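## Task

A lot number is printed on the shelf edge directly beneath each foam block. Any foam block whose number occurs two or more times in the storeroom must end up on the desk with nothing overhanging the desk's edge. Every foam block whose number is unique must stay on its own shelf. The desk must stay roughly where it is. The robot must not fall over or finish tilted, or the task fails.

## Robot and tools

Robot: a TidyBot++ wheeled base (0.54 m long, 0.50 m wide, 0.38 m tall) on four driven casters, carrying one seven-joint arm with a two-finger gripper. There is only one arm, so every argument is a single command, not a per-arm list. The shoulder sits 0.12 m ahead of the base centre, 0.68 m above the floor. Segments: upper arm 0.42 m, forearm 0.31 m, hand 0.31 m to the reported hand point. Cameras: base_camera (fixed on the base, looking forward) and wrist_camera (looks along the hand). The arm begins folded, hand pointing down; folded, it pokes up to 0.08 m beyond the base front.

Frames: base frame has its origin on the floor below the base centre, x ahead, y to the left, z up, in metres. hand_pose is reported in it, as the point between the finger pads; the hand's own z runs out along the fingers and the fingers close along its y. The odometry frame equals the base frame at scene start; base_odometry counts wheel rotation only (slip looks like travel), heading in rad, left positive, within -3.142 to 3.142. base_tilt is in degrees, forward and right positive. Expect odometry drift of a few cm and degrees over many moves.

Tool move: one action, built from any of base, joints, target, plus optional speeds and min_time_s; cameras and blocking are extra. With no action it just reports state and images.
- base: an object of relative commands measured from where the base is when the command starts: translate_m (forward +, -2 to 2 m), strafe_m (left +, -2 to 2 m), rotate_rad (counter-clockwise from above +, -6.3 to 6.3 rad). These are offsets, not poses. Translate and strafe together drive straight to the combined point.
- joints: absolute targets in radians by name: joint_1_rad (any angle; positive turns the arm clockwise seen from above, the reverse of heading), joint_2_rad (-2.249 to 2.249, shoulder, 0 is upright, positive leans forward), joint_3_rad (any angle), joint_4_rad (-2.579 to 2.579, elbow; with joint_3 at 3.14, negative bends forward), joint_5_rad (any), joint_6_rad (-2.099 to 2.099, wrist), joint_7_rad (any; hand down, positive is counter-clockwise from above, 1.57 opens fingers left-right), and gripper_pos from 0 (open, about 85 mm gap) to 1 (shut). Unlimited joints take the shorter way, so step by less than half a turn.
- target: an absolute hand pose, one list of seven numbers [x, y, z, qw, qx, qy, qz], metres in the base frame, same convention as hand_pose. Only gripper_pos may accompany it in joints. The solver picks joint angles itself, may swing the elbow, and can overshoot; poses low, close and pointing forward often miss or hit the base. An out-of-reach pose leads to wandering and a time_out status.
- speeds: caps for this action only: translate_m and strafe_m 0.05 to 0.5 m/s (give a combined move's speed under one key), rotate_rad 0.1 to 1.57 rad/s.
- min_time_s: 0.1 to 8 s, the minimum duration of each arm motion.
- cameras: list of base_camera, wrist_camera or all; [] for none.
- blocking: true (default) waits until all motion rests; false returns in about half a second while motion continues, and later moves replace only the parts they name.
Unknown keys make a call invalid; out-of-range values are refused, and a refusal or an unrequested stop cancels the rest of that reply's robot calls.

Other tools: wait(seconds 0 to 10, cameras) lets time pass and reports state; stop(cameras) brakes everything you started; zoom_image(camera, region [x0, y0, x1, y1] pixels, at most 504 square) enlarges the latest image, handy for reading lot numbers; read_manual(section "licences") gives licence text only; finished_scene(scene 1 or 2) closes a scene and must be the last call of a reply. Scene 1 is practice.

Result lines: move says done or the worst status. base_status, joint_status and hand_status report done, moving, off_target (resting away from target, possibly still pushing), contact_stop or time_out (target dropped, holds position), not_followed (a built-in check withheld the targets; "joint command not followed" with a cause means self-collision, "pose unreachable" for a target). hand_target is where the hand would be at its joint targets; to hold still after a target, resend hand_target, not hand_pose. To fix a position error, add (wanted minus hand_pose) to the last target. motor_effort is percent of maximum with the peak in brackets; a falling hand that stops descending while effort shifts suggests the object is resting on a surface. gripper off_target at 1 means something is held; done at 1 means empty. on_its_own lists uncommanded robot actions. ARM HIT, torque_fault (arm freezes 10 s), MOTOR HOT and OVER-TEMPERATURE FAULT warn of trouble; a heat stop shows limit_stop_at_motor_heat, after which resend targets.

Cautions: the arm sags when carrying things, so correct with offsets rather than resending read angles. A pointing-down hand reaches at most about 0.94 m high, only near the base. Never drive or turn while the arm is snagged above about 0.6 m, and avoid reaching far out from folded or swinging a stretched arm sideways: the robot can tip. Backing away or retracting the arm rights a lean. A blocked base or joint keeps pushing, so send new targets. Do not drop or fling objects, slam into furniture, shove the desk, squeeze hard on something still resting, or let objects fall; loose items may occasionally get nudged.

Each tool is called after "Emit:" by a JSON object that holds its "api" and its "payload".

## Session

Emit:
{"api": "move", "payload": {"joints": {"joint_1_rad": 0.0, "joint_2_rad": -0.306, "joint_3_rad": 3.1416, "joint_4_rad": -2.5, "joint_5_rad": 0.0, "joint_6_rad": 0.6, "joint_7_rad": 1.5708}, "cameras": ["all"]}}

Scene clock: 2.10 s.
Motor temperatures (°C): [38 35 30 37 40 37 42]
move: done
base_odometry: x=+0.000 y=+0.000 heading=+0.000
base_tilt: forward=-0.4 right=+0.6
base_status: not commanded
joint_positions: joint_1_rad=-0.019 joint_2_rad=-0.327 joint_3_rad=+3.126 joint_4_rad=-2.517 joint_5_rad=-0.004 joint_6_rad=+0.534 joint_7_rad=+1.592 gripper_pos=+0.000
joint_status: all done
motor_effort: joint_1_rad=+0(2) joint_2_rad=-6(7) joint_3_rad=+1(2) joint_4_rad=+17(17) joint_5_rad=+1(2) joint_6_rad=+10(10) joint_7_rad=-1(1)
hand_pose: x=+0.5495 y=+0.0163 z=+0.8710 quat_wxyz=(-0.003, +0.737, +0.020, +0.676) (m; base frame)
hand_target: x=+0.5587 y=+0.0013 z=+0.8923 quat_wxyz=(+0.000, +0.715, +0.000, +0.699) (m; base frame)
hand_status: not commanded
pictures: base_camera, wrist_camera
Images, in order (width x height): base_camera 644x364, wrist_camera 644x476.

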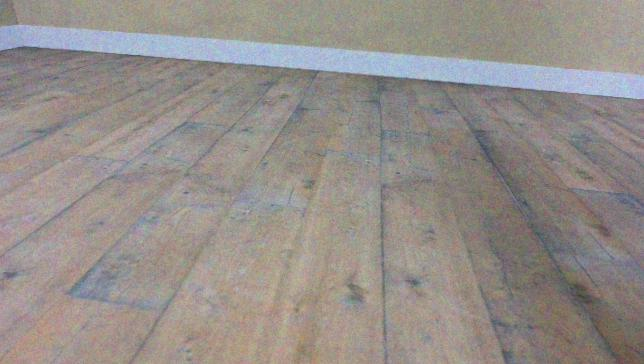

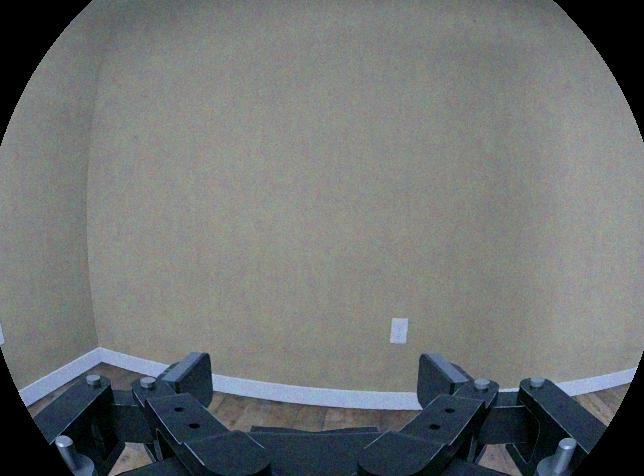

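Emit:
{"api": "move", "payload": {"base": {"rotate_rad": 1.25}, "cameras": ["wrist_camera"]}}

Emit:
{"api": "move", "payload": {"base": {"rotate_rad": 1.25}, "cameras": ["wrist_camera"]}}

Emit:
{"api": "move", "payload": {"base": {"rotate_rad": 1.25}, "cameras": ["wrist_camera"]}}

Emit:
{"api": "move", "payload": {"base": {"rotate_rad": 1.25}, "cameras": ["wrist_camera"]}}

Scene clock: 4.37 s.
move: done
base_odometry: x=+0.000 y=+0.000 heading=+1.249
base_tilt: forward=-0.3 right=+0.6
base_status: done
joint_positions: joint_1_rad=-0.014 joint_2_rad=-0.326 joint_3_rad=+3.131 joint_4_rad=-2.517 joint_5_rad=-0.004 joint_6_rad=+0.534 joint_7_rad=+1.592 gripper_pos=+0.000
joint_status: not commanded
motor_effort: joint_1_rad=+0(2) joint_2_rad=-6(7) joint_3_rad=+1(2) joint_4_rad=+17(17) joint_5_rad=+1(1) joint_6_rad=+9(10) joint_7_rad=+0(1)
hand_pose: x=+0.5498 y=+0.0116 z=+0.8709 quat_wxyz=(+0.000, +0.737, +0.015, +0.676) (m; base frame)
hand_target: x=+0.5587 y=+0.0013 z=+0.8923 quat_wxyz=(+0.000, +0.715, +0.000, +0.699) (m; base frame)
hand_status: not commanded
pictures: wrist_camera
Images, in order (width x height): wrist_camera 644x476.

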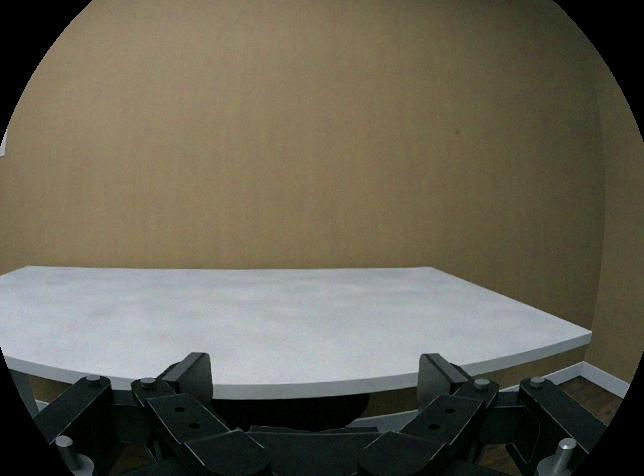

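Scene clock: 6.43 s.
move: done
base_odometry: x=+0.000 y=+0.000 heading=+2.498
base_tilt: forward=-0.3 right=+0.6
base_status: done
joint_positions: joint_1_rad=-0.012 joint_2_rad=-0.326 joint_3_rad=+3.134 joint_4_rad=-2.517 joint_5_rad=-0.004 joint_6_rad=+0.534 joint_7_rad=+1.592 gripper_pos=+0.000
joint_status: not commanded
motor_effort: joint_1_rad=-1(2) joint_2_rad=-6(7) joint_3_rad=+1(2) joint_4_rad=+16(18) joint_5_rad=+1(1) joint_6_rad=+9(10) joint_7_rad=+0(1)
hand_pose: x=+0.5499 y=+0.0097 z=+0.8708 quat_wxyz=(+0.001, +0.737, +0.014, +0.676) (m; base frame)
hand_target: x=+0.5587 y=+0.0013 z=+0.8923 quat_wxyz=(+0.000, +0.715, +0.000, +0.699) (m; base frame)
hand_status: not commanded
pictures: wrist_camera
Images, in order (width x height): wrist_camera 644x476.

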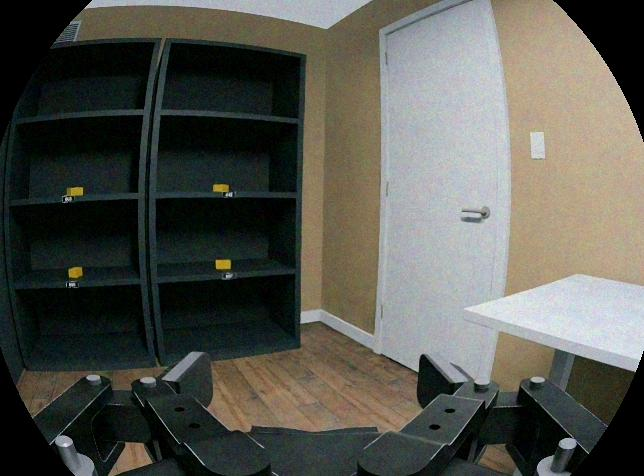

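Scene clock: 8.50 s.
move: done
base_odometry: x=+0.000 y=+0.000 heading=-2.535
base_tilt: forward=-0.4 right=+0.6
base_status: done
joint_positions: joint_1_rad=-0.011 joint_2_rad=-0.326 joint_3_rad=+3.135 joint_4_rad=-2.517 joint_5_rad=-0.004 joint_6_rad=+0.534 joint_7_rad=+1.592 gripper_pos=+0.000
joint_status: not commanded
motor_effort: joint_1_rad=+0(1) joint_2_rad=-6(7) joint_3_rad=+1(2) joint_4_rad=+17(17) joint_5_rad=+1(1) joint_6_rad=+9(10) joint_7_rad=+0(1)
hand_pose: x=+0.5500 y=+0.0087 z=+0.8707 quat_wxyz=(+0.001, +0.737, +0.013, +0.676) (m; base frame)
hand_target: x=+0.5587 y=+0.0013 z=+0.8923 quat_wxyz=(+0.000, +0.715, +0.000, +0.699) (m; base frame)
hand_status: not commanded
pictures: wrist_camera
Images, in order (width x height): wrist_camera 644x476.

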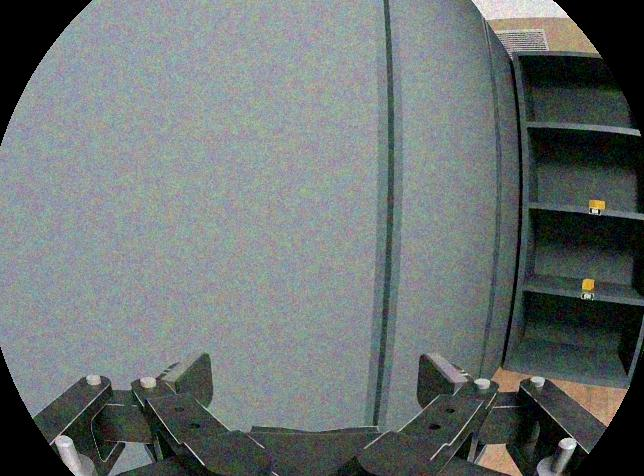

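Scene clock: 10.57 s.
move: done
base_odometry: x=+0.000 y=+0.000 heading=-1.286
base_tilt: forward=-0.4 right=+0.6
base_status: done
joint_positions: joint_1_rad=-0.011 joint_2_rad=-0.326 joint_3_rad=+3.135 joint_4_rad=-2.517 joint_5_rad=-0.004 joint_6_rad=+0.534 joint_7_rad=+1.592 gripper_pos=+0.000
joint_status: not commanded
motor_effort: joint_1_rad=+0(1) joint_2_rad=-6(7) joint_3_rad=+1(2) joint_4_rad=+17(18) joint_5_rad=+1(1) joint_6_rad=+9(10) joint_7_rad=+0(1)
hand_pose: x=+0.5500 y=+0.0081 z=+0.8707 quat_wxyz=(+0.002, +0.737, +0.012, +0.676) (m; base frame)
hand_target: x=+0.5587 y=+0.0013 z=+0.8923 quat_wxyz=(+0.000, +0.715, +0.000, +0.699) (m; base frame)
hand_status: not commanded
pictures: wrist_camera
Images, in order (width x height): wrist_camera 644x476.

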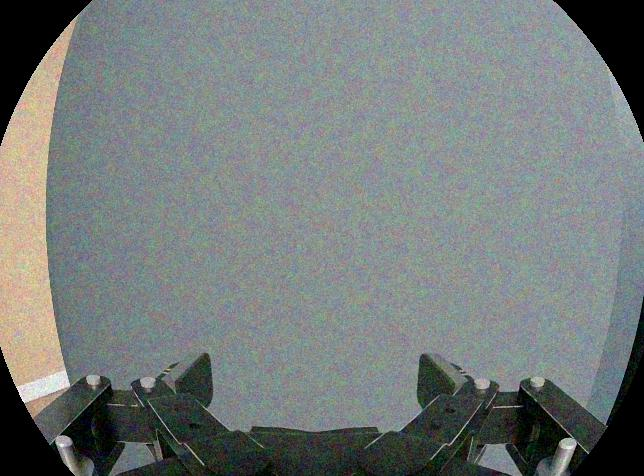

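Emit:
{"api": "move", "payload": {"base": {"rotate_rad": 0.9}, "cameras": ["all"]}}

Scene clock: 16.10 s.
move: done
base_odometry: x=+0.000 y=+0.000 heading=-0.387
base_tilt: forward=-0.4 right=+0.6
base_status: done
joint_positions: joint_1_rad=-0.010 joint_2_rad=-0.326 joint_3_rad=+3.136 joint_4_rad=-2.517 joint_5_rad=-0.004 joint_6_rad=+0.534 joint_7_rad=+1.592 gripper_pos=+0.000
joint_status: not commanded
motor_effort: joint_1_rad=-1(2) joint_2_rad=-6(7) joint_3_rad=+1(2) joint_4_rad=+17(18) joint_5_rad=+1(1) joint_6_rad=+9(10) joint_7_rad=+0(1)
hand_pose: x=+0.5500 y=+0.0077 z=+0.8707 quat_wxyz=(+0.002, +0.737, +0.012, +0.676) (m; base frame)
hand_target: x=+0.5587 y=+0.0013 z=+0.8923 quat_wxyz=(+0.000, +0.715, +0.000, +0.699) (m; base frame)
hand_status: not commanded
pictures: base_camera, wrist_camera
Images, in order (width x height): base_camera 644x364, wrist_camera 644x476.

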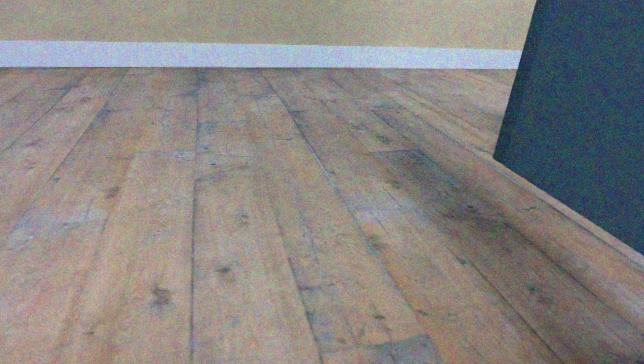

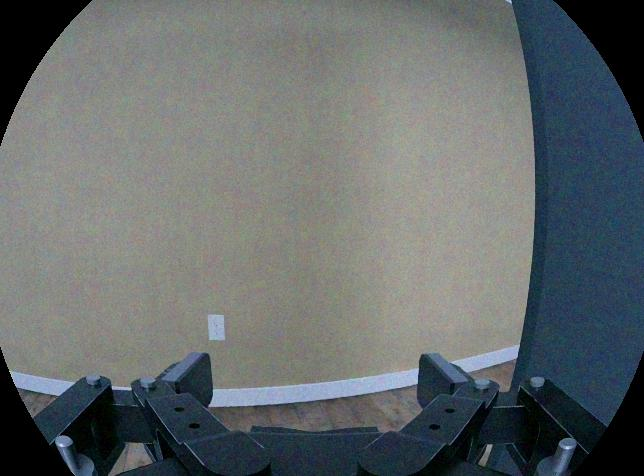

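Emit:
{"api": "move", "payload": {"base": {"rotate_rad": 3.1}, "cameras": ["wrist_camera"]}}

Scene clock: 20.00 s.
move: done
base_odometry: x=+0.000 y=+0.000 heading=+2.712
base_tilt: forward=-0.3 right=+0.6
base_status: done
joint_positions: joint_1_rad=-0.010 joint_2_rad=-0.325 joint_3_rad=+3.136 joint_4_rad=-2.517 joint_5_rad=-0.004 joint_6_rad=+0.534 joint_7_rad=+1.592 gripper_pos=+0.000
joint_status: not commanded
motor_effort: joint_1_rad=+0(2) joint_2_rad=-6(8) joint_3_rad=+1(2) joint_4_rad=+17(17) joint_5_rad=+0(1) joint_6_rad=+9(10) joint_7_rad=-1(1)
hand_pose: x=+0.5502 y=+0.0074 z=+0.8704 quat_wxyz=(+0.002, +0.737, +0.012, +0.676) (m; base frame)
hand_target: x=+0.5587 y=+0.0013 z=+0.8923 quat_wxyz=(+0.000, +0.715, +0.000, +0.699) (m; base frame)
hand_status: not commanded
pictures: wrist_camera
Images, in order (width x height): wrist_camera 644x476.

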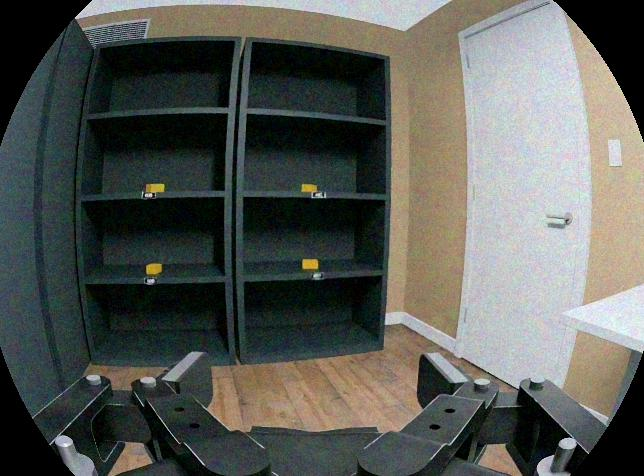

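Emit:
{"api": "zoom_image", "payload": {"camera": "wrist_camera", "region": [302, 262, 332, 284]}}

Emit:
{"api": "zoom_image", "payload": {"camera": "wrist_camera", "region": [300, 180, 330, 202]}}

Emit:
{"api": "zoom_image", "payload": {"camera": "wrist_camera", "region": [138, 180, 168, 202]}}

Emit:
{"api": "zoom_image", "payload": {"camera": "wrist_camera", "region": [138, 262, 168, 288]}}

Scaled by 16.800.

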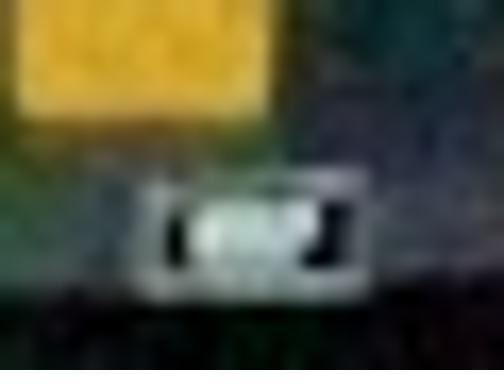

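Scaled by 16.800.

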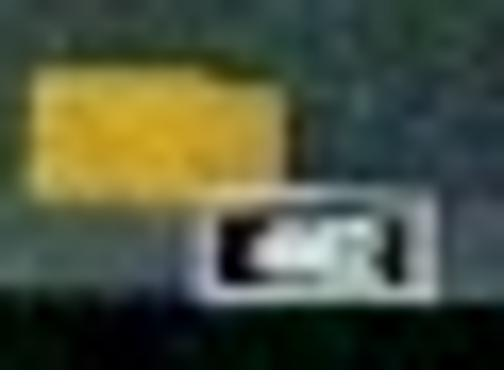

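Scaled by 16.800.

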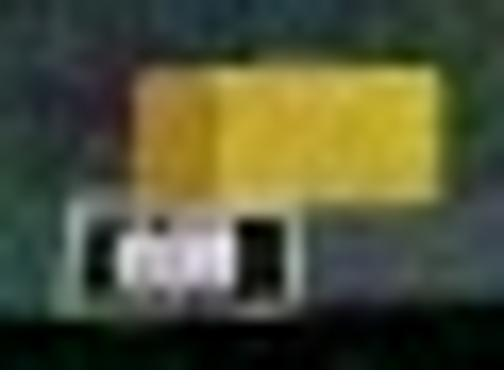

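Scaled by 16.800.

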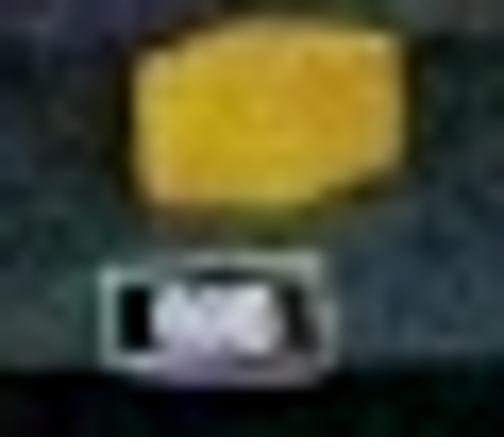

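Emit:
{"api": "move", "payload": {"base": {"rotate_rad": 0.22}}}

Emit:
{"api": "move", "payload": {"base": {"translate_m": 1.4, "strafe_m": -0.03}, "cameras": ["wrist_camera"]}}

Scene clock: 21.73 s.
move: done
base_odometry: x=+0.000 y=+0.000 heading=+2.931
base_tilt: forward=-0.3 right=+0.6
base_status: done
joint_positions: joint_1_rad=-0.010 joint_2_rad=-0.325 joint_3_rad=+3.137 joint_4_rad=-2.517 joint_5_rad=-0.004 joint_6_rad=+0.534 joint_7_rad=+1.592 gripper_pos=+0.000
joint_status: not commanded
motor_effort: joint_1_rad=+0(2) joint_2_rad=-6(7) joint_3_rad=+1(2) joint_4_rad=+17(17) joint_5_rad=+0(1) joint_6_rad=+9(10) joint_7_rad=+0(1)
hand_pose: x=+0.5502 y=+0.0072 z=+0.8704 quat_wxyz=(+0.002, +0.737, +0.011, +0.676) (m; base frame)
hand_target: x=+0.5587 y=+0.0013 z=+0.8923 quat_wxyz=(+0.000, +0.715, +0.000, +0.699) (m; base frame)
hand_status: not commanded
pictures: none

Scene clock: 25.83 s.
move: done
base_odometry: x=-1.363 y=+0.322 heading=+2.933
base_tilt: forward=-0.3 right=+0.6
base_status: done
joint_positions: joint_1_rad=-0.010 joint_2_rad=-0.320 joint_3_rad=+3.137 joint_4_rad=-2.517 joint_5_rad=-0.004 joint_6_rad=+0.537 joint_7_rad=+1.592 gripper_pos=+0.000
joint_status: not commanded
motor_effort: joint_1_rad=-1(1) joint_2_rad=-6(8) joint_3_rad=+1(1) joint_4_rad=+17(18) joint_5_rad=+1(1) joint_6_rad=+9(10) joint_7_rad=+0(1)
hand_pose: x=+0.5513 y=+0.0072 z=+0.8690 quat_wxyz=(+0.002, +0.738, +0.011, +0.675) (m; base frame)
hand_target: x=+0.5587 y=+0.0013 z=+0.8923 quat_wxyz=(+0.000, +0.715, +0.000, +0.699) (m; base frame)
hand_status: not commanded
pictures: wrist_camera
Images, in order (width x height): wrist_camera 644x476.

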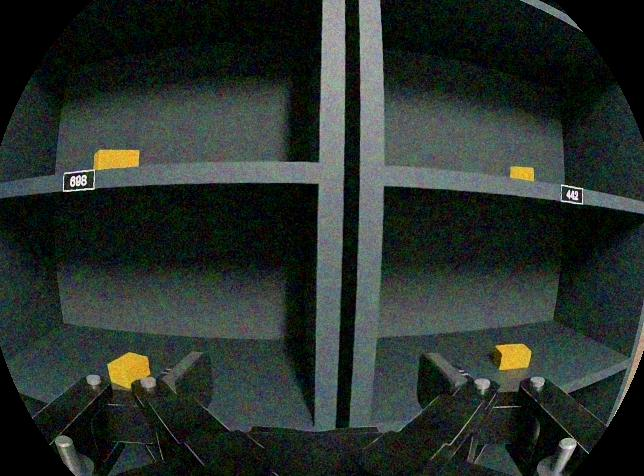

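Emit:
{"api": "zoom_image", "payload": {"camera": "wrist_camera", "region": [50, 140, 150, 200]}}

Emit:
{"api": "zoom_image", "payload": {"camera": "wrist_camera", "region": [500, 155, 600, 215]}}

Emit:
{"api": "zoom_image", "payload": {"camera": "wrist_camera", "region": [90, 340, 170, 400]}}

Emit:
{"api": "zoom_image", "payload": {"camera": "wrist_camera", "region": [480, 330, 560, 390]}}

Scaled by 5.040.

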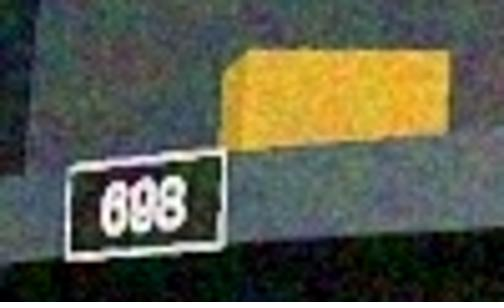

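Scaled by 5.040.

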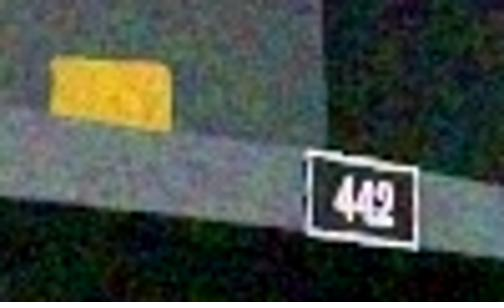

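Scaled by 6.300.

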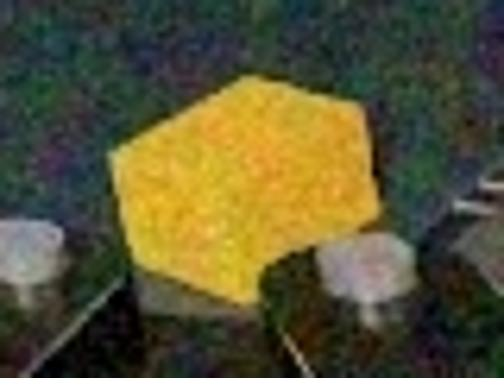

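Scaled by 6.300.

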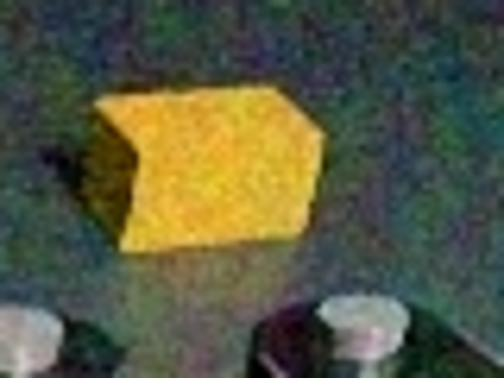

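Emit:
{"api": "move", "payload": {"joints": {"joint_6_rad": 0.15}, "cameras": ["wrist_camera"]}}

Emit:
{"api": "zoom_image", "payload": {"camera": "wrist_camera", "region": [40, 220, 160, 300]}}

Emit:
{"api": "zoom_image", "payload": {"camera": "wrist_camera", "region": [480, 220, 600, 300]}}

Scene clock: 27.10 s.
move: done
base_odometry: x=-1.363 y=+0.322 heading=+2.933
base_tilt: forward=-0.3 right=+0.6
base_status: not commanded
joint_positions: joint_1_rad=-0.010 joint_2_rad=-0.319 joint_3_rad=+3.137 joint_4_rad=-2.514 joint_5_rad=-0.004 joint_6_rad=+0.185 joint_7_rad=+1.592 gripper_pos=+0.000
joint_status: all done
motor_effort: joint_1_rad=+0(1) joint_2_rad=-6(7) joint_3_rad=+0(1) joint_4_rad=+16(19) joint_5_rad=+1(1) joint_6_rad=+8(10) joint_7_rad=-1(1)
hand_pose: x=+0.5237 y=+0.0071 z=+0.7650 quat_wxyz=(+0.002, +0.844, +0.013, +0.536) (m; base frame)
hand_target: x=+0.5246 y=+0.0013 z=+0.7577 quat_wxyz=(+0.000, +0.853, +0.000, +0.522) (m; base frame)
hand_status: not commanded
pictures: wrist_camera
Images, in order (width x height): wrist_camera 644x476.

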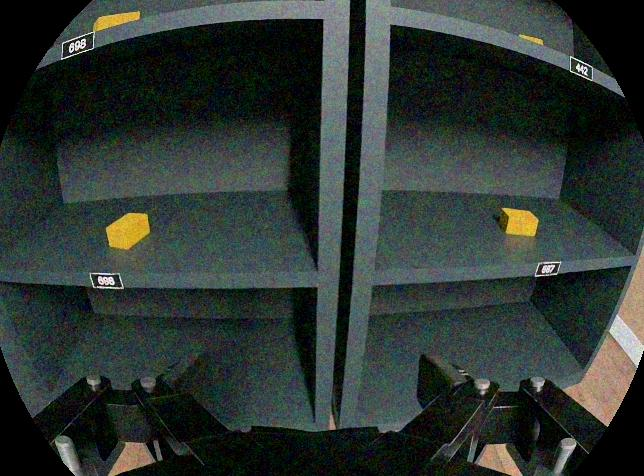

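Scaled by 4.200.

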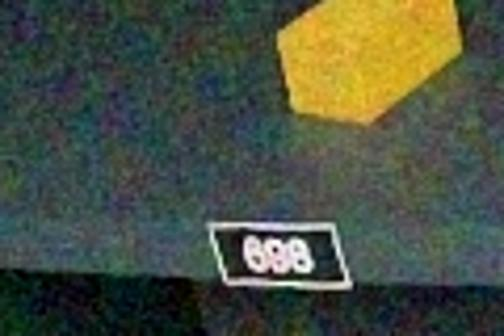

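Scaled by 4.200.

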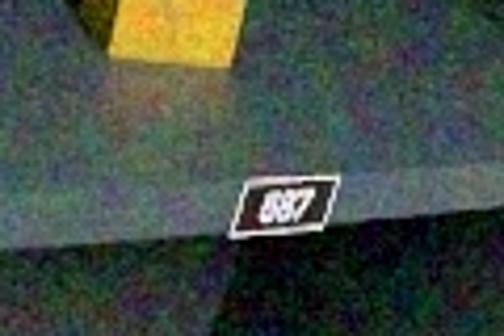

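Emit:
{"api": "zoom_image", "payload": {"camera": "wrist_camera", "region": [88, 268, 124, 292]}}

Emit:
{"api": "zoom_image", "payload": {"camera": "wrist_camera", "region": [532, 258, 562, 278]}}

Emit:
{"api": "zoom_image", "payload": {"camera": "wrist_camera", "region": [58, 32, 98, 60]}}

Emit:
{"api": "zoom_image", "payload": {"camera": "wrist_camera", "region": [566, 54, 598, 82]}}

Scaled by 14.000.

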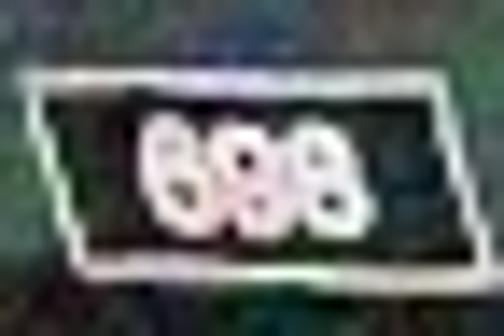

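Scaled by 16.800.

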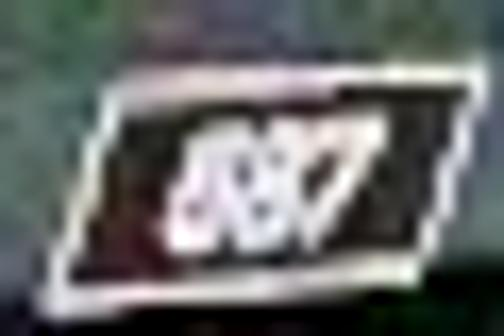

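Scaled by 12.600.

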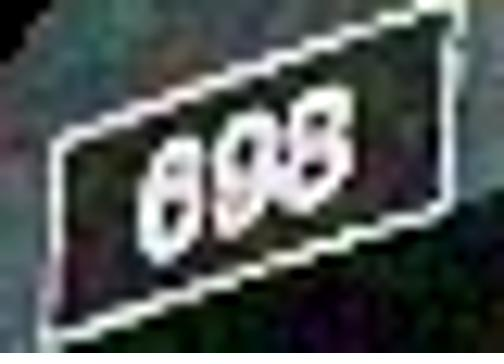

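Scaled by 15.750.

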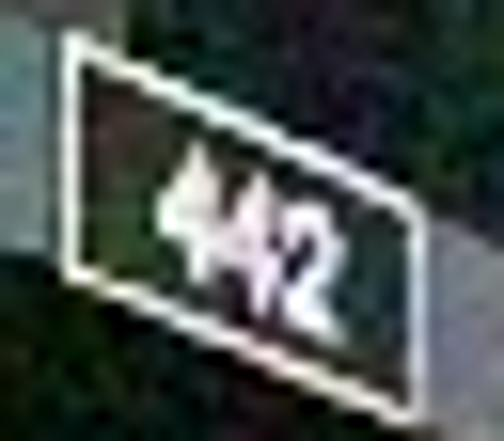

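Emit:
{"api": "zoom_image", "payload": {"camera": "wrist_camera", "region": [98, 200, 162, 260]}}

Emit:
{"api": "zoom_image", "payload": {"camera": "wrist_camera", "region": [490, 195, 550, 245]}}

Scaled by 7.875.

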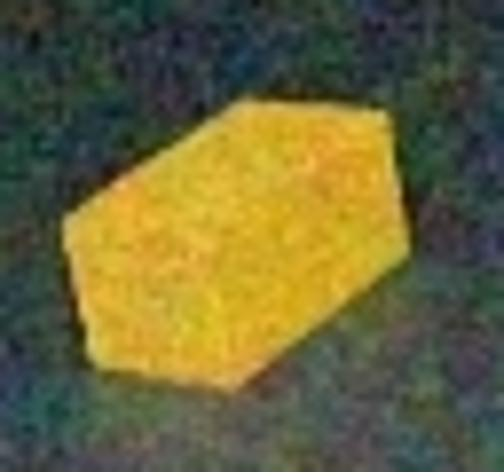

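Scaled by 8.400.

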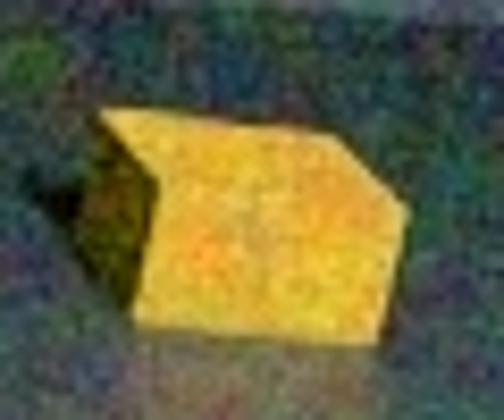

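Emit:
{"api": "move", "payload": {"base": {"strafe_m": 0.2, "translate_m": 0.15}, "cameras": ["all"]}}

Emit:
{"api": "zoom_image", "payload": {"camera": "wrist_camera", "region": [130, 270, 230, 330]}}

Scene clock: 32.93 s.
move: done
base_odometry: x=-1.552 y=+0.157 heading=+2.932
base_tilt: forward=-0.3 right=+0.6
base_status: done
joint_positions: joint_1_rad=-0.010 joint_2_rad=-0.316 joint_3_rad=+3.137 joint_4_rad=-2.514 joint_5_rad=-0.004 joint_6_rad=+0.185 joint_7_rad=+1.592 gripper_pos=+0.000
joint_status: not commanded
motor_effort: joint_1_rad=+0(1) joint_2_rad=-6(7) joint_3_rad=+0(2) joint_4_rad=+16(17) joint_5_rad=+1(1) joint_6_rad=+8(9) joint_7_rad=+0(1)
hand_pose: x=+0.5240 y=+0.0070 z=+0.7639 quat_wxyz=(+0.002, +0.845, +0.013, +0.535) (m; base frame)
hand_target: x=+0.5246 y=+0.0013 z=+0.7577 quat_wxyz=(+0.000, +0.853, +0.000, +0.522) (m; base frame)
hand_status: not commanded
pictures: base_camera, wrist_camera
Images, in order (width x height): base_camera 644x364, wrist_camera 644x476.

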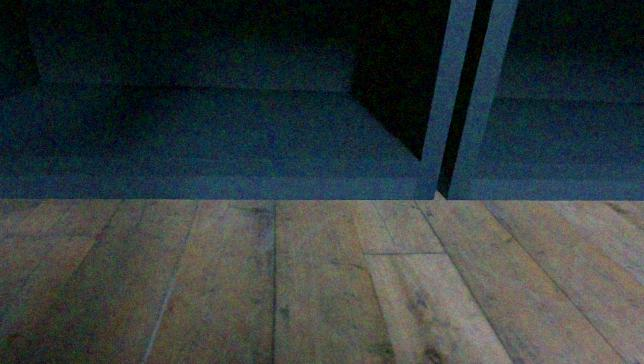

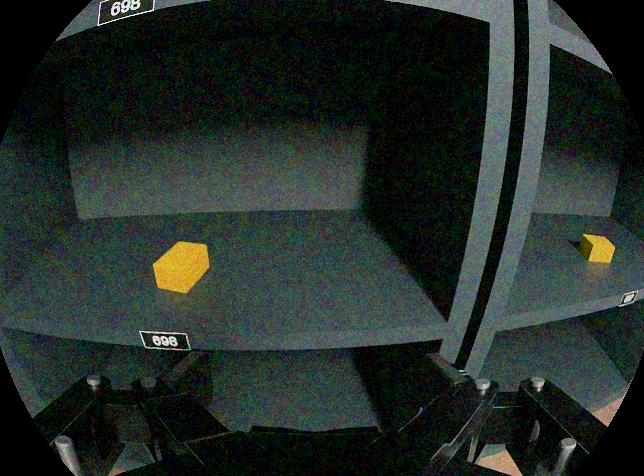

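Scaled by 5.040.

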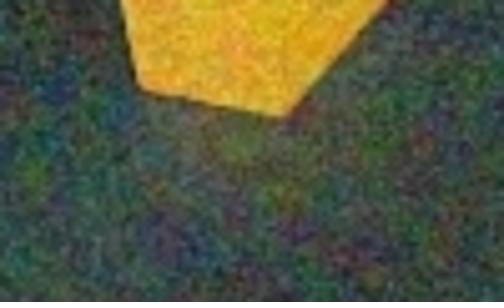

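Emit:
{"api": "zoom_image", "payload": {"camera": "wrist_camera", "region": [135, 325, 195, 357]}}

Emit:
{"api": "zoom_image", "payload": {"camera": "wrist_camera", "region": [92, 0, 162, 30]}}

Emit:
{"api": "zoom_image", "payload": {"camera": "wrist_camera", "region": [145, 232, 217, 302]}}

Emit:
{"api": "zoom_image", "payload": {"camera": "wrist_camera", "region": [610, 285, 642, 310]}}

Scaled by 8.400.

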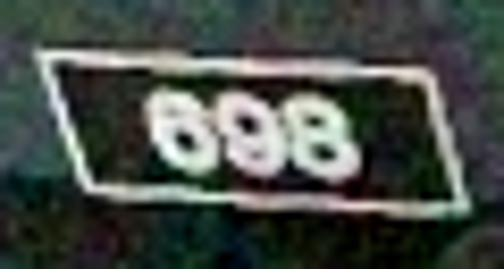

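Scaled by 7.200.

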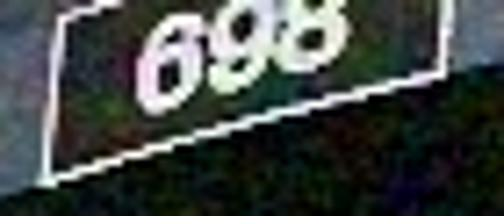

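Scaled by 7.000.

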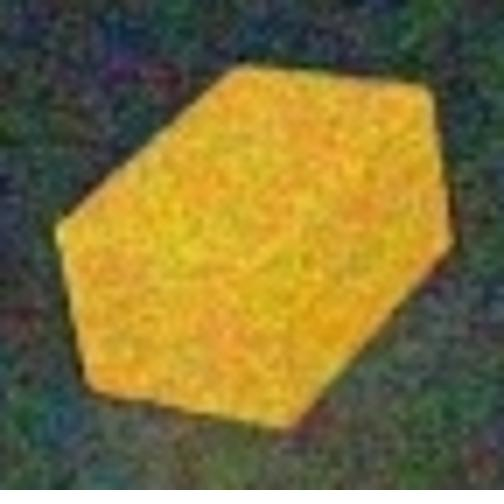

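Scaled by 15.750.

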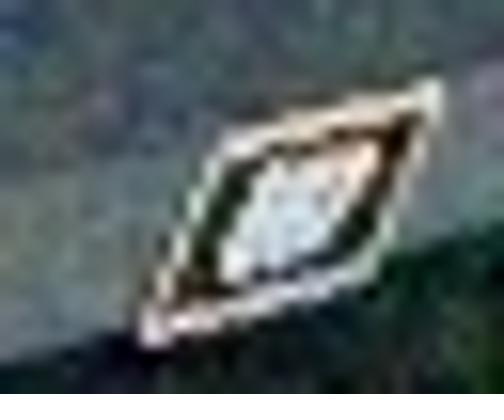

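Emit:
{"api": "move", "payload": {"target": [0.7, 0.25, 0.68, 0.0268, 0.9368, -0.0738, 0.3409], "min_time_s": 2.5, "cameras": ["all"]}}

Scene clock: 36.87 s.
move: done
base_odometry: x=-1.552 y=+0.157 heading=+2.932
base_tilt: forward=-0.3 right=+0.6
base_status: not commanded
joint_positions: joint_1_rad=+1.804 joint_2_rad=-0.927 joint_3_rad=+1.597 joint_4_rad=-1.549 joint_5_rad=-0.936 joint_6_rad=-0.842 joint_7_rad=+1.592 gripper_pos=+0.000
joint_status: not commanded
motor_effort: joint_1_rad=+0(1) joint_2_rad=+25(27) joint_3_rad=+14(15) joint_4_rad=+11(19) joint_5_rad=+1(1) joint_6_rad=+6(9) joint_7_rad=+0(1)
hand_pose: x=+0.7032 y=+0.2186 z=+0.7099 quat_wxyz=(+0.043, +0.923, -0.099, +0.370) (m; base frame)
hand_target: x=+0.7000 y=+0.2500 z=+0.6800 quat_wxyz=(+0.027, +0.937, -0.074, +0.341) (m; base frame)
hand_status: done (0.043 m and 5.0 deg from the pose sent, 0.312 m and 26.7 deg at the start)
pictures: base_camera, wrist_camera
Images, in order (width x height): base_camera 644x364, wrist_camera 644x476.

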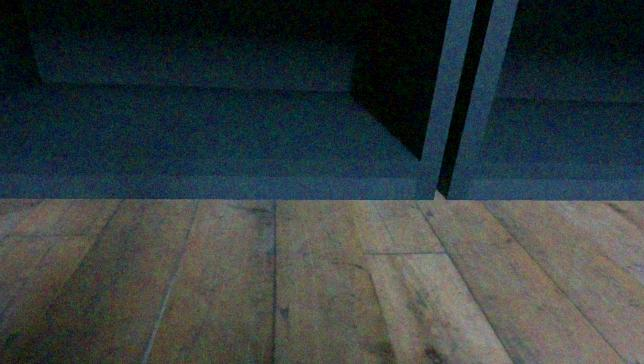

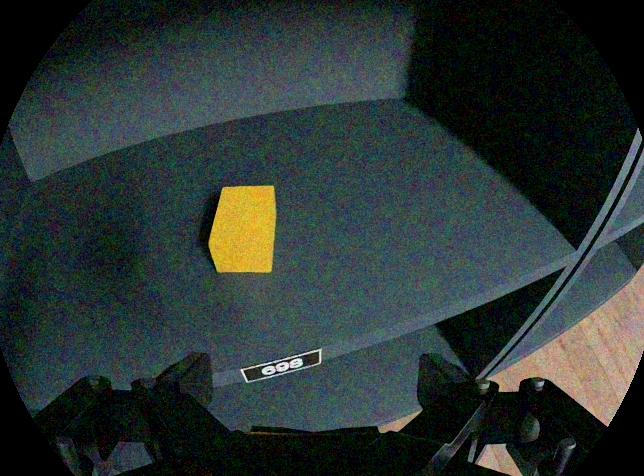

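Emit:
{"api": "zoom_image", "payload": {"camera": "wrist_camera", "region": [192, 170, 292, 290]}}

Scaled by 4.200.

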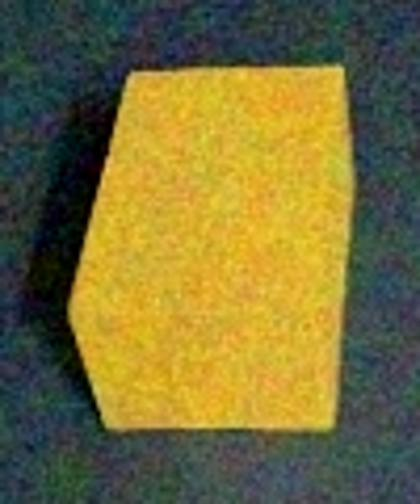

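Emit:
{"api": "move", "payload": {"base": {"translate_m": 0.19}, "speeds": {"translate_m": 0.15}}}

Emit:
{"api": "move", "payload": {"target": [0.7, 0.283, 0.64, 0.0268, 0.9368, -0.0738, 0.3409], "min_time_s": 1.5, "cameras": ["wrist_camera"]}}

Scene clock: 40.03 s.
move: done
base_odometry: x=-1.737 y=+0.196 heading=+2.933
base_tilt: forward=-0.3 right=+0.6
base_status: done
joint_positions: joint_1_rad=+1.811 joint_2_rad=-0.928 joint_3_rad=+1.597 joint_4_rad=-1.546 joint_5_rad=-0.941 joint_6_rad=-0.849 joint_7_rad=+1.592 gripper_pos=+0.000
joint_status: not commanded
motor_effort: joint_1_rad=+0(2) joint_2_rad=+26(27) joint_3_rad=+14(15) joint_4_rad=+10(12) joint_5_rad=+1(1) joint_6_rad=+6(7) joint_7_rad=+0(1)
hand_pose: x=+0.7042 y=+0.2169 z=+0.7092 quat_wxyz=(+0.041, +0.923, -0.102, +0.368) (m; base frame)
hand_target: x=+0.7000 y=+0.2500 z=+0.6800 quat_wxyz=(+0.027, +0.937, -0.074, +0.341) (m; base frame)
hand_status: not commanded
pictures: none

Scene clock: 41.83 s.
move: done
base_odometry: x=-1.737 y=+0.196 heading=+2.933
base_tilt: forward=-0.3 right=+0.6
base_status: not commanded
joint_positions: joint_1_rad=+1.811 joint_2_rad=-1.014 joint_3_rad=+1.575 joint_4_rad=-1.540 joint_5_rad=-0.998 joint_6_rad=-0.849 joint_7_rad=+1.592 gripper_pos=+0.000
joint_status: not commanded
motor_effort: joint_1_rad=+0(1) joint_2_rad=+27(28) joint_3_rad=+15(16) joint_4_rad=+9(11) joint_5_rad=+1(1) joint_6_rad=+7(7) joint_7_rad=+0(1)
hand_pose: x=+0.7060 y=+0.2401 z=+0.6701 quat_wxyz=(+0.051, +0.928, -0.088, +0.359) (m; base frame)
hand_target: x=+0.7000 y=+0.2830 z=+0.6400 quat_wxyz=(+0.027, +0.937, -0.074, +0.341) (m; base frame)
hand_status: done (0.053 m and 4.0 deg from the pose sent, 0.096 m and 5.0 deg at the start)
pictures: wrist_camera
Images, in order (width x height): wrist_camera 644x476.

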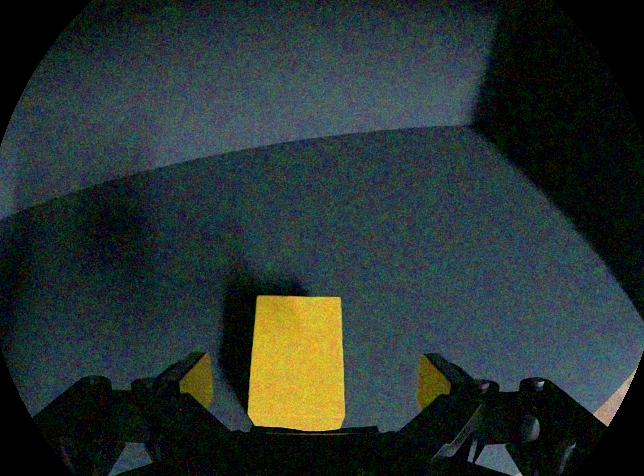

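Emit:
{"api": "move", "payload": {"base": {"translate_m": 0.06}, "speeds": {"translate_m": 0.15}}}

Emit:
{"api": "move", "payload": {"target": [0.7, 0.283, 0.585, 0.0268, 0.9368, -0.0738, 0.3409], "min_time_s": 1.5, "cameras": ["wrist_camera"]}}

Scene clock: 43.37 s.
move: done
base_odometry: x=-1.796 y=+0.209 heading=+2.933
base_tilt: forward=-0.3 right=+0.6
base_status: done
joint_positions: joint_1_rad=+1.807 joint_2_rad=-1.015 joint_3_rad=+1.574 joint_4_rad=-1.537 joint_5_rad=-0.999 joint_6_rad=-0.849 joint_7_rad=+1.592 gripper_pos=+0.000
joint_status: not commanded
motor_effort: joint_1_rad=-1(2) joint_2_rad=+27(28) joint_3_rad=+15(16) joint_4_rad=+10(10) joint_5_rad=+1(1) joint_6_rad=+6(7) joint_7_rad=+0(0)
hand_pose: x=+0.7055 y=+0.2442 z=+0.6703 quat_wxyz=(+0.049, +0.928, -0.085, +0.360) (m; base frame)
hand_target: x=+0.7000 y=+0.2830 z=+0.6400 quat_wxyz=(+0.027, +0.937, -0.074, +0.341) (m; base frame)
hand_status: not commanded
pictures: none

Scene clock: 45.17 s.
move: done
base_odometry: x=-1.796 y=+0.209 heading=+2.933
base_tilt: forward=-0.3 right=+0.5
base_status: not commanded
joint_positions: joint_1_rad=+1.807 joint_2_rad=-1.100 joint_3_rad=+1.537 joint_4_rad=-1.554 joint_5_rad=-1.129 joint_6_rad=-0.849 joint_7_rad=+1.609 gripper_pos=+0.000
joint_status: not commanded
motor_effort: joint_1_rad=-1(1) joint_2_rad=+28(29) joint_3_rad=+16(16) joint_4_rad=+8(10) joint_5_rad=+0(1) joint_6_rad=+6(7) joint_7_rad=+0(1)
hand_pose: x=+0.7017 y=+0.2749 z=+0.6162 quat_wxyz=(+0.028, +0.936, -0.084, +0.342) (m; base frame)
hand_target: x=+0.7000 y=+0.2830 z=+0.5850 quat_wxyz=(+0.027, +0.937, -0.074, +0.341) (m; base frame)
hand_status: done (0.032 m and 1.2 deg from the pose sent, 0.094 m and 3.7 deg at the start)
pictures: wrist_camera
Images, in order (width x height): wrist_camera 644x476.

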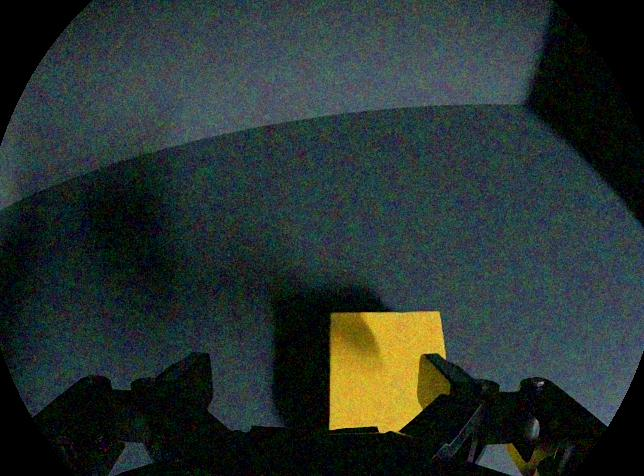

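Emit:
{"api": "move", "payload": {"base": {"strafe_m": -0.04, "translate_m": -0.005}}}

Emit:
{"api": "move", "payload": {"target": [0.7, 0.283, 0.545, 0.0268, 0.9368, -0.0738, 0.3409], "min_time_s": 1.5, "cameras": ["wrist_camera"]}}

Scene clock: 47.10 s.
move: done
base_odometry: x=-1.783 y=+0.247 heading=+2.933
base_tilt: forward=-0.3 right=+0.6
base_status: done
joint_positions: joint_1_rad=+1.807 joint_2_rad=-1.102 joint_3_rad=+1.534 joint_4_rad=-1.561 joint_5_rad=-1.133 joint_6_rad=-0.849 joint_7_rad=+1.609 gripper_pos=+0.000
joint_status: not commanded
motor_effort: joint_1_rad=-1(3) joint_2_rad=+29(30) joint_3_rad=+16(17) joint_4_rad=+9(10) joint_5_rad=+0(1) joint_6_rad=+6(7) joint_7_rad=-1(1)
hand_pose: x=+0.7000 y=+0.2730 z=+0.6124 quat_wxyz=(+0.028, +0.936, -0.087, +0.339) (m; base frame)
hand_target: x=+0.7000 y=+0.2830 z=+0.5850 quat_wxyz=(+0.027, +0.937, -0.074, +0.341) (m; base frame)
hand_status: not commanded
pictures: none

Scene clock: 48.90 s.
move: done
base_odometry: x=-1.783 y=+0.247 heading=+2.933
base_tilt: forward=-0.3 right=+0.6
base_status: not commanded
joint_positions: joint_1_rad=+1.807 joint_2_rad=-1.178 joint_3_rad=+1.522 joint_4_rad=-1.591 joint_5_rad=-1.245 joint_6_rad=-0.846 joint_7_rad=+1.663 gripper_pos=+0.000
joint_status: not commanded
motor_effort: joint_1_rad=-1(1) joint_2_rad=+30(30) joint_3_rad=+16(17) joint_4_rad=+6(8) joint_5_rad=+0(1) joint_6_rad=+6(7) joint_7_rad=+0(1)
hand_pose: x=+0.6966 y=+0.2821 z=+0.5718 quat_wxyz=(+0.023, +0.940, -0.081, +0.330) (m; base frame)
hand_target: x=+0.7000 y=+0.2830 z=+0.5450 quat_wxyz=(+0.027, +0.937, -0.074, +0.341) (m; base frame)
hand_status: done (0.027 m and 1.6 deg from the pose sent, 0.068 m and 1.5 deg at the start)
pictures: wrist_camera
Images, in order (width x height): wrist_camera 644x476.

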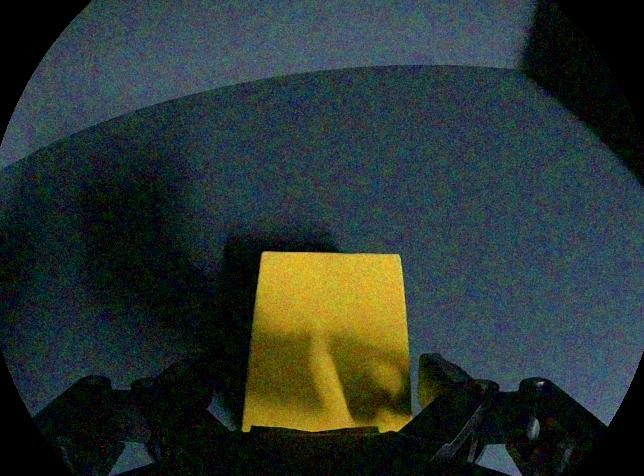

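Emit:
{"api": "move", "payload": {"joints": {"gripper_pos": 0.45}, "cameras": ["wrist_camera"]}}

Emit:
{"api": "move", "payload": {"target": [0.7, 0.283, 0.63, 0.0268, 0.9368, -0.0738, 0.3409], "min_time_s": 1.5, "cameras": ["wrist_camera"]}}

Scene clock: 49.97 s.
move: off_target
base_odometry: x=-1.783 y=+0.247 heading=+2.933
base_tilt: forward=-0.3 right=+0.6
base_status: not commanded
joint_positions: joint_1_rad=+1.807 joint_2_rad=-1.179 joint_3_rad=+1.522 joint_4_rad=-1.591 joint_5_rad=-1.247 joint_6_rad=-0.838 joint_7_rad=+1.663 gripper_pos=+0.400
joint_status: gripper_pos off_target (ended at +0.400, target +0.450)
motor_effort: joint_1_rad=+0(2) joint_2_rad=+27(30) joint_3_rad=+13(16) joint_4_rad=+6(7) joint_5_rad=+0(0) joint_6_rad=+5(7) joint_7_rad=+0(1)
hand_pose: x=+0.6982 y=+0.2820 z=+0.5727 quat_wxyz=(+0.024, +0.939, -0.080, +0.334) (m; base frame)
hand_target: x=+0.7000 y=+0.2830 z=+0.5450 quat_wxyz=(+0.027, +0.937, -0.074, +0.341) (m; base frame)
hand_status: not commanded
pictures: wrist_camera
Images, in order (width x height): wrist_camera 644x476.

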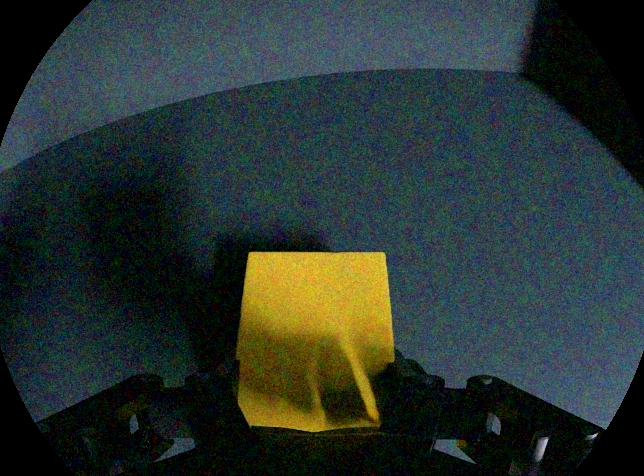

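Scene clock: 51.77 s.
move: done
base_odometry: x=-1.783 y=+0.247 heading=+2.933
base_tilt: forward=-0.3 right=+0.6
base_status: not commanded
joint_positions: joint_1_rad=+1.807 joint_2_rad=-1.092 joint_3_rad=+1.524 joint_4_rad=-1.552 joint_5_rad=-1.158 joint_6_rad=-0.838 joint_7_rad=+1.637 gripper_pos=+0.400
joint_status: not commanded
motor_effort: joint_1_rad=+0(1) joint_2_rad=+29(30) joint_3_rad=+16(17) joint_4_rad=+8(9) joint_5_rad=+0(1) joint_6_rad=+6(7) joint_7_rad=+0(1)
hand_pose: x=+0.7035 y=+0.2860 z=+0.6163 quat_wxyz=(+0.014, +0.936, -0.074, +0.344) (m; base frame)
hand_target: x=+0.7000 y=+0.2830 z=+0.6300 quat_wxyz=(+0.027, +0.937, -0.074, +0.341) (m; base frame)
hand_status: done (0.014 m and 1.5 deg from the pose sent, 0.057 m and 1.2 deg at the start)
pictures: wrist_camera
Images, in order (width x height): wrist_camera 644x476.

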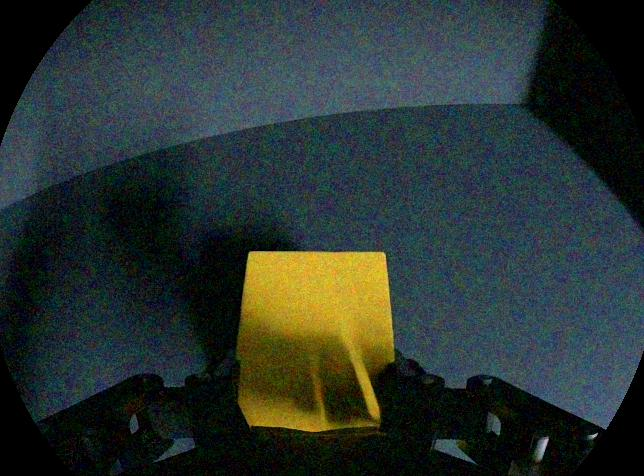

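Emit:
{"api": "move", "payload": {"base": {"translate_m": -0.5}, "speeds": {"translate_m": 0.3}, "cameras": ["all"]}}

Scene clock: 55.47 s.
move: done
base_odometry: x=-1.294 y=+0.143 heading=+2.933
base_tilt: forward=-0.3 right=+0.6
base_status: done
joint_positions: joint_1_rad=+1.805 joint_2_rad=-1.092 joint_3_rad=+1.525 joint_4_rad=-1.551 joint_5_rad=-1.157 joint_6_rad=-0.838 joint_7_rad=+1.637 gripper_pos=+0.400
joint_status: not commanded
motor_effort: joint_1_rad=-1(3) joint_2_rad=+29(30) joint_3_rad=+16(16) joint_4_rad=+8(9) joint_5_rad=+0(1) joint_6_rad=+6(7) joint_7_rad=+0(1)
hand_pose: x=+0.7031 y=+0.2875 z=+0.6171 quat_wxyz=(+0.014, +0.936, -0.072, +0.344) (m; base frame)
hand_target: x=+0.7000 y=+0.2830 z=+0.6300 quat_wxyz=(+0.027, +0.937, -0.074, +0.341) (m; base frame)
hand_status: not commanded
pictures: base_camera, wrist_camera
Images, in order (width x height): base_camera 644x364, wrist_camera 644x476.

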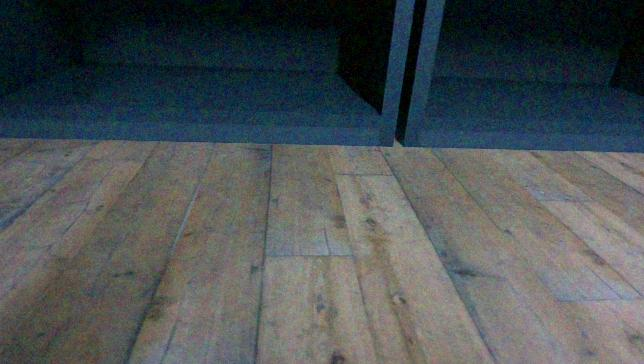

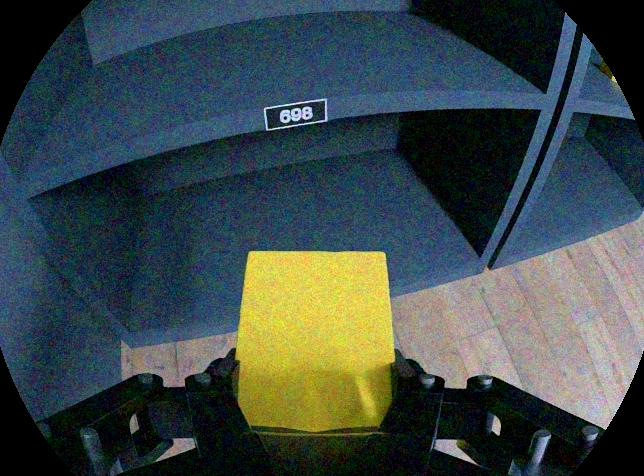

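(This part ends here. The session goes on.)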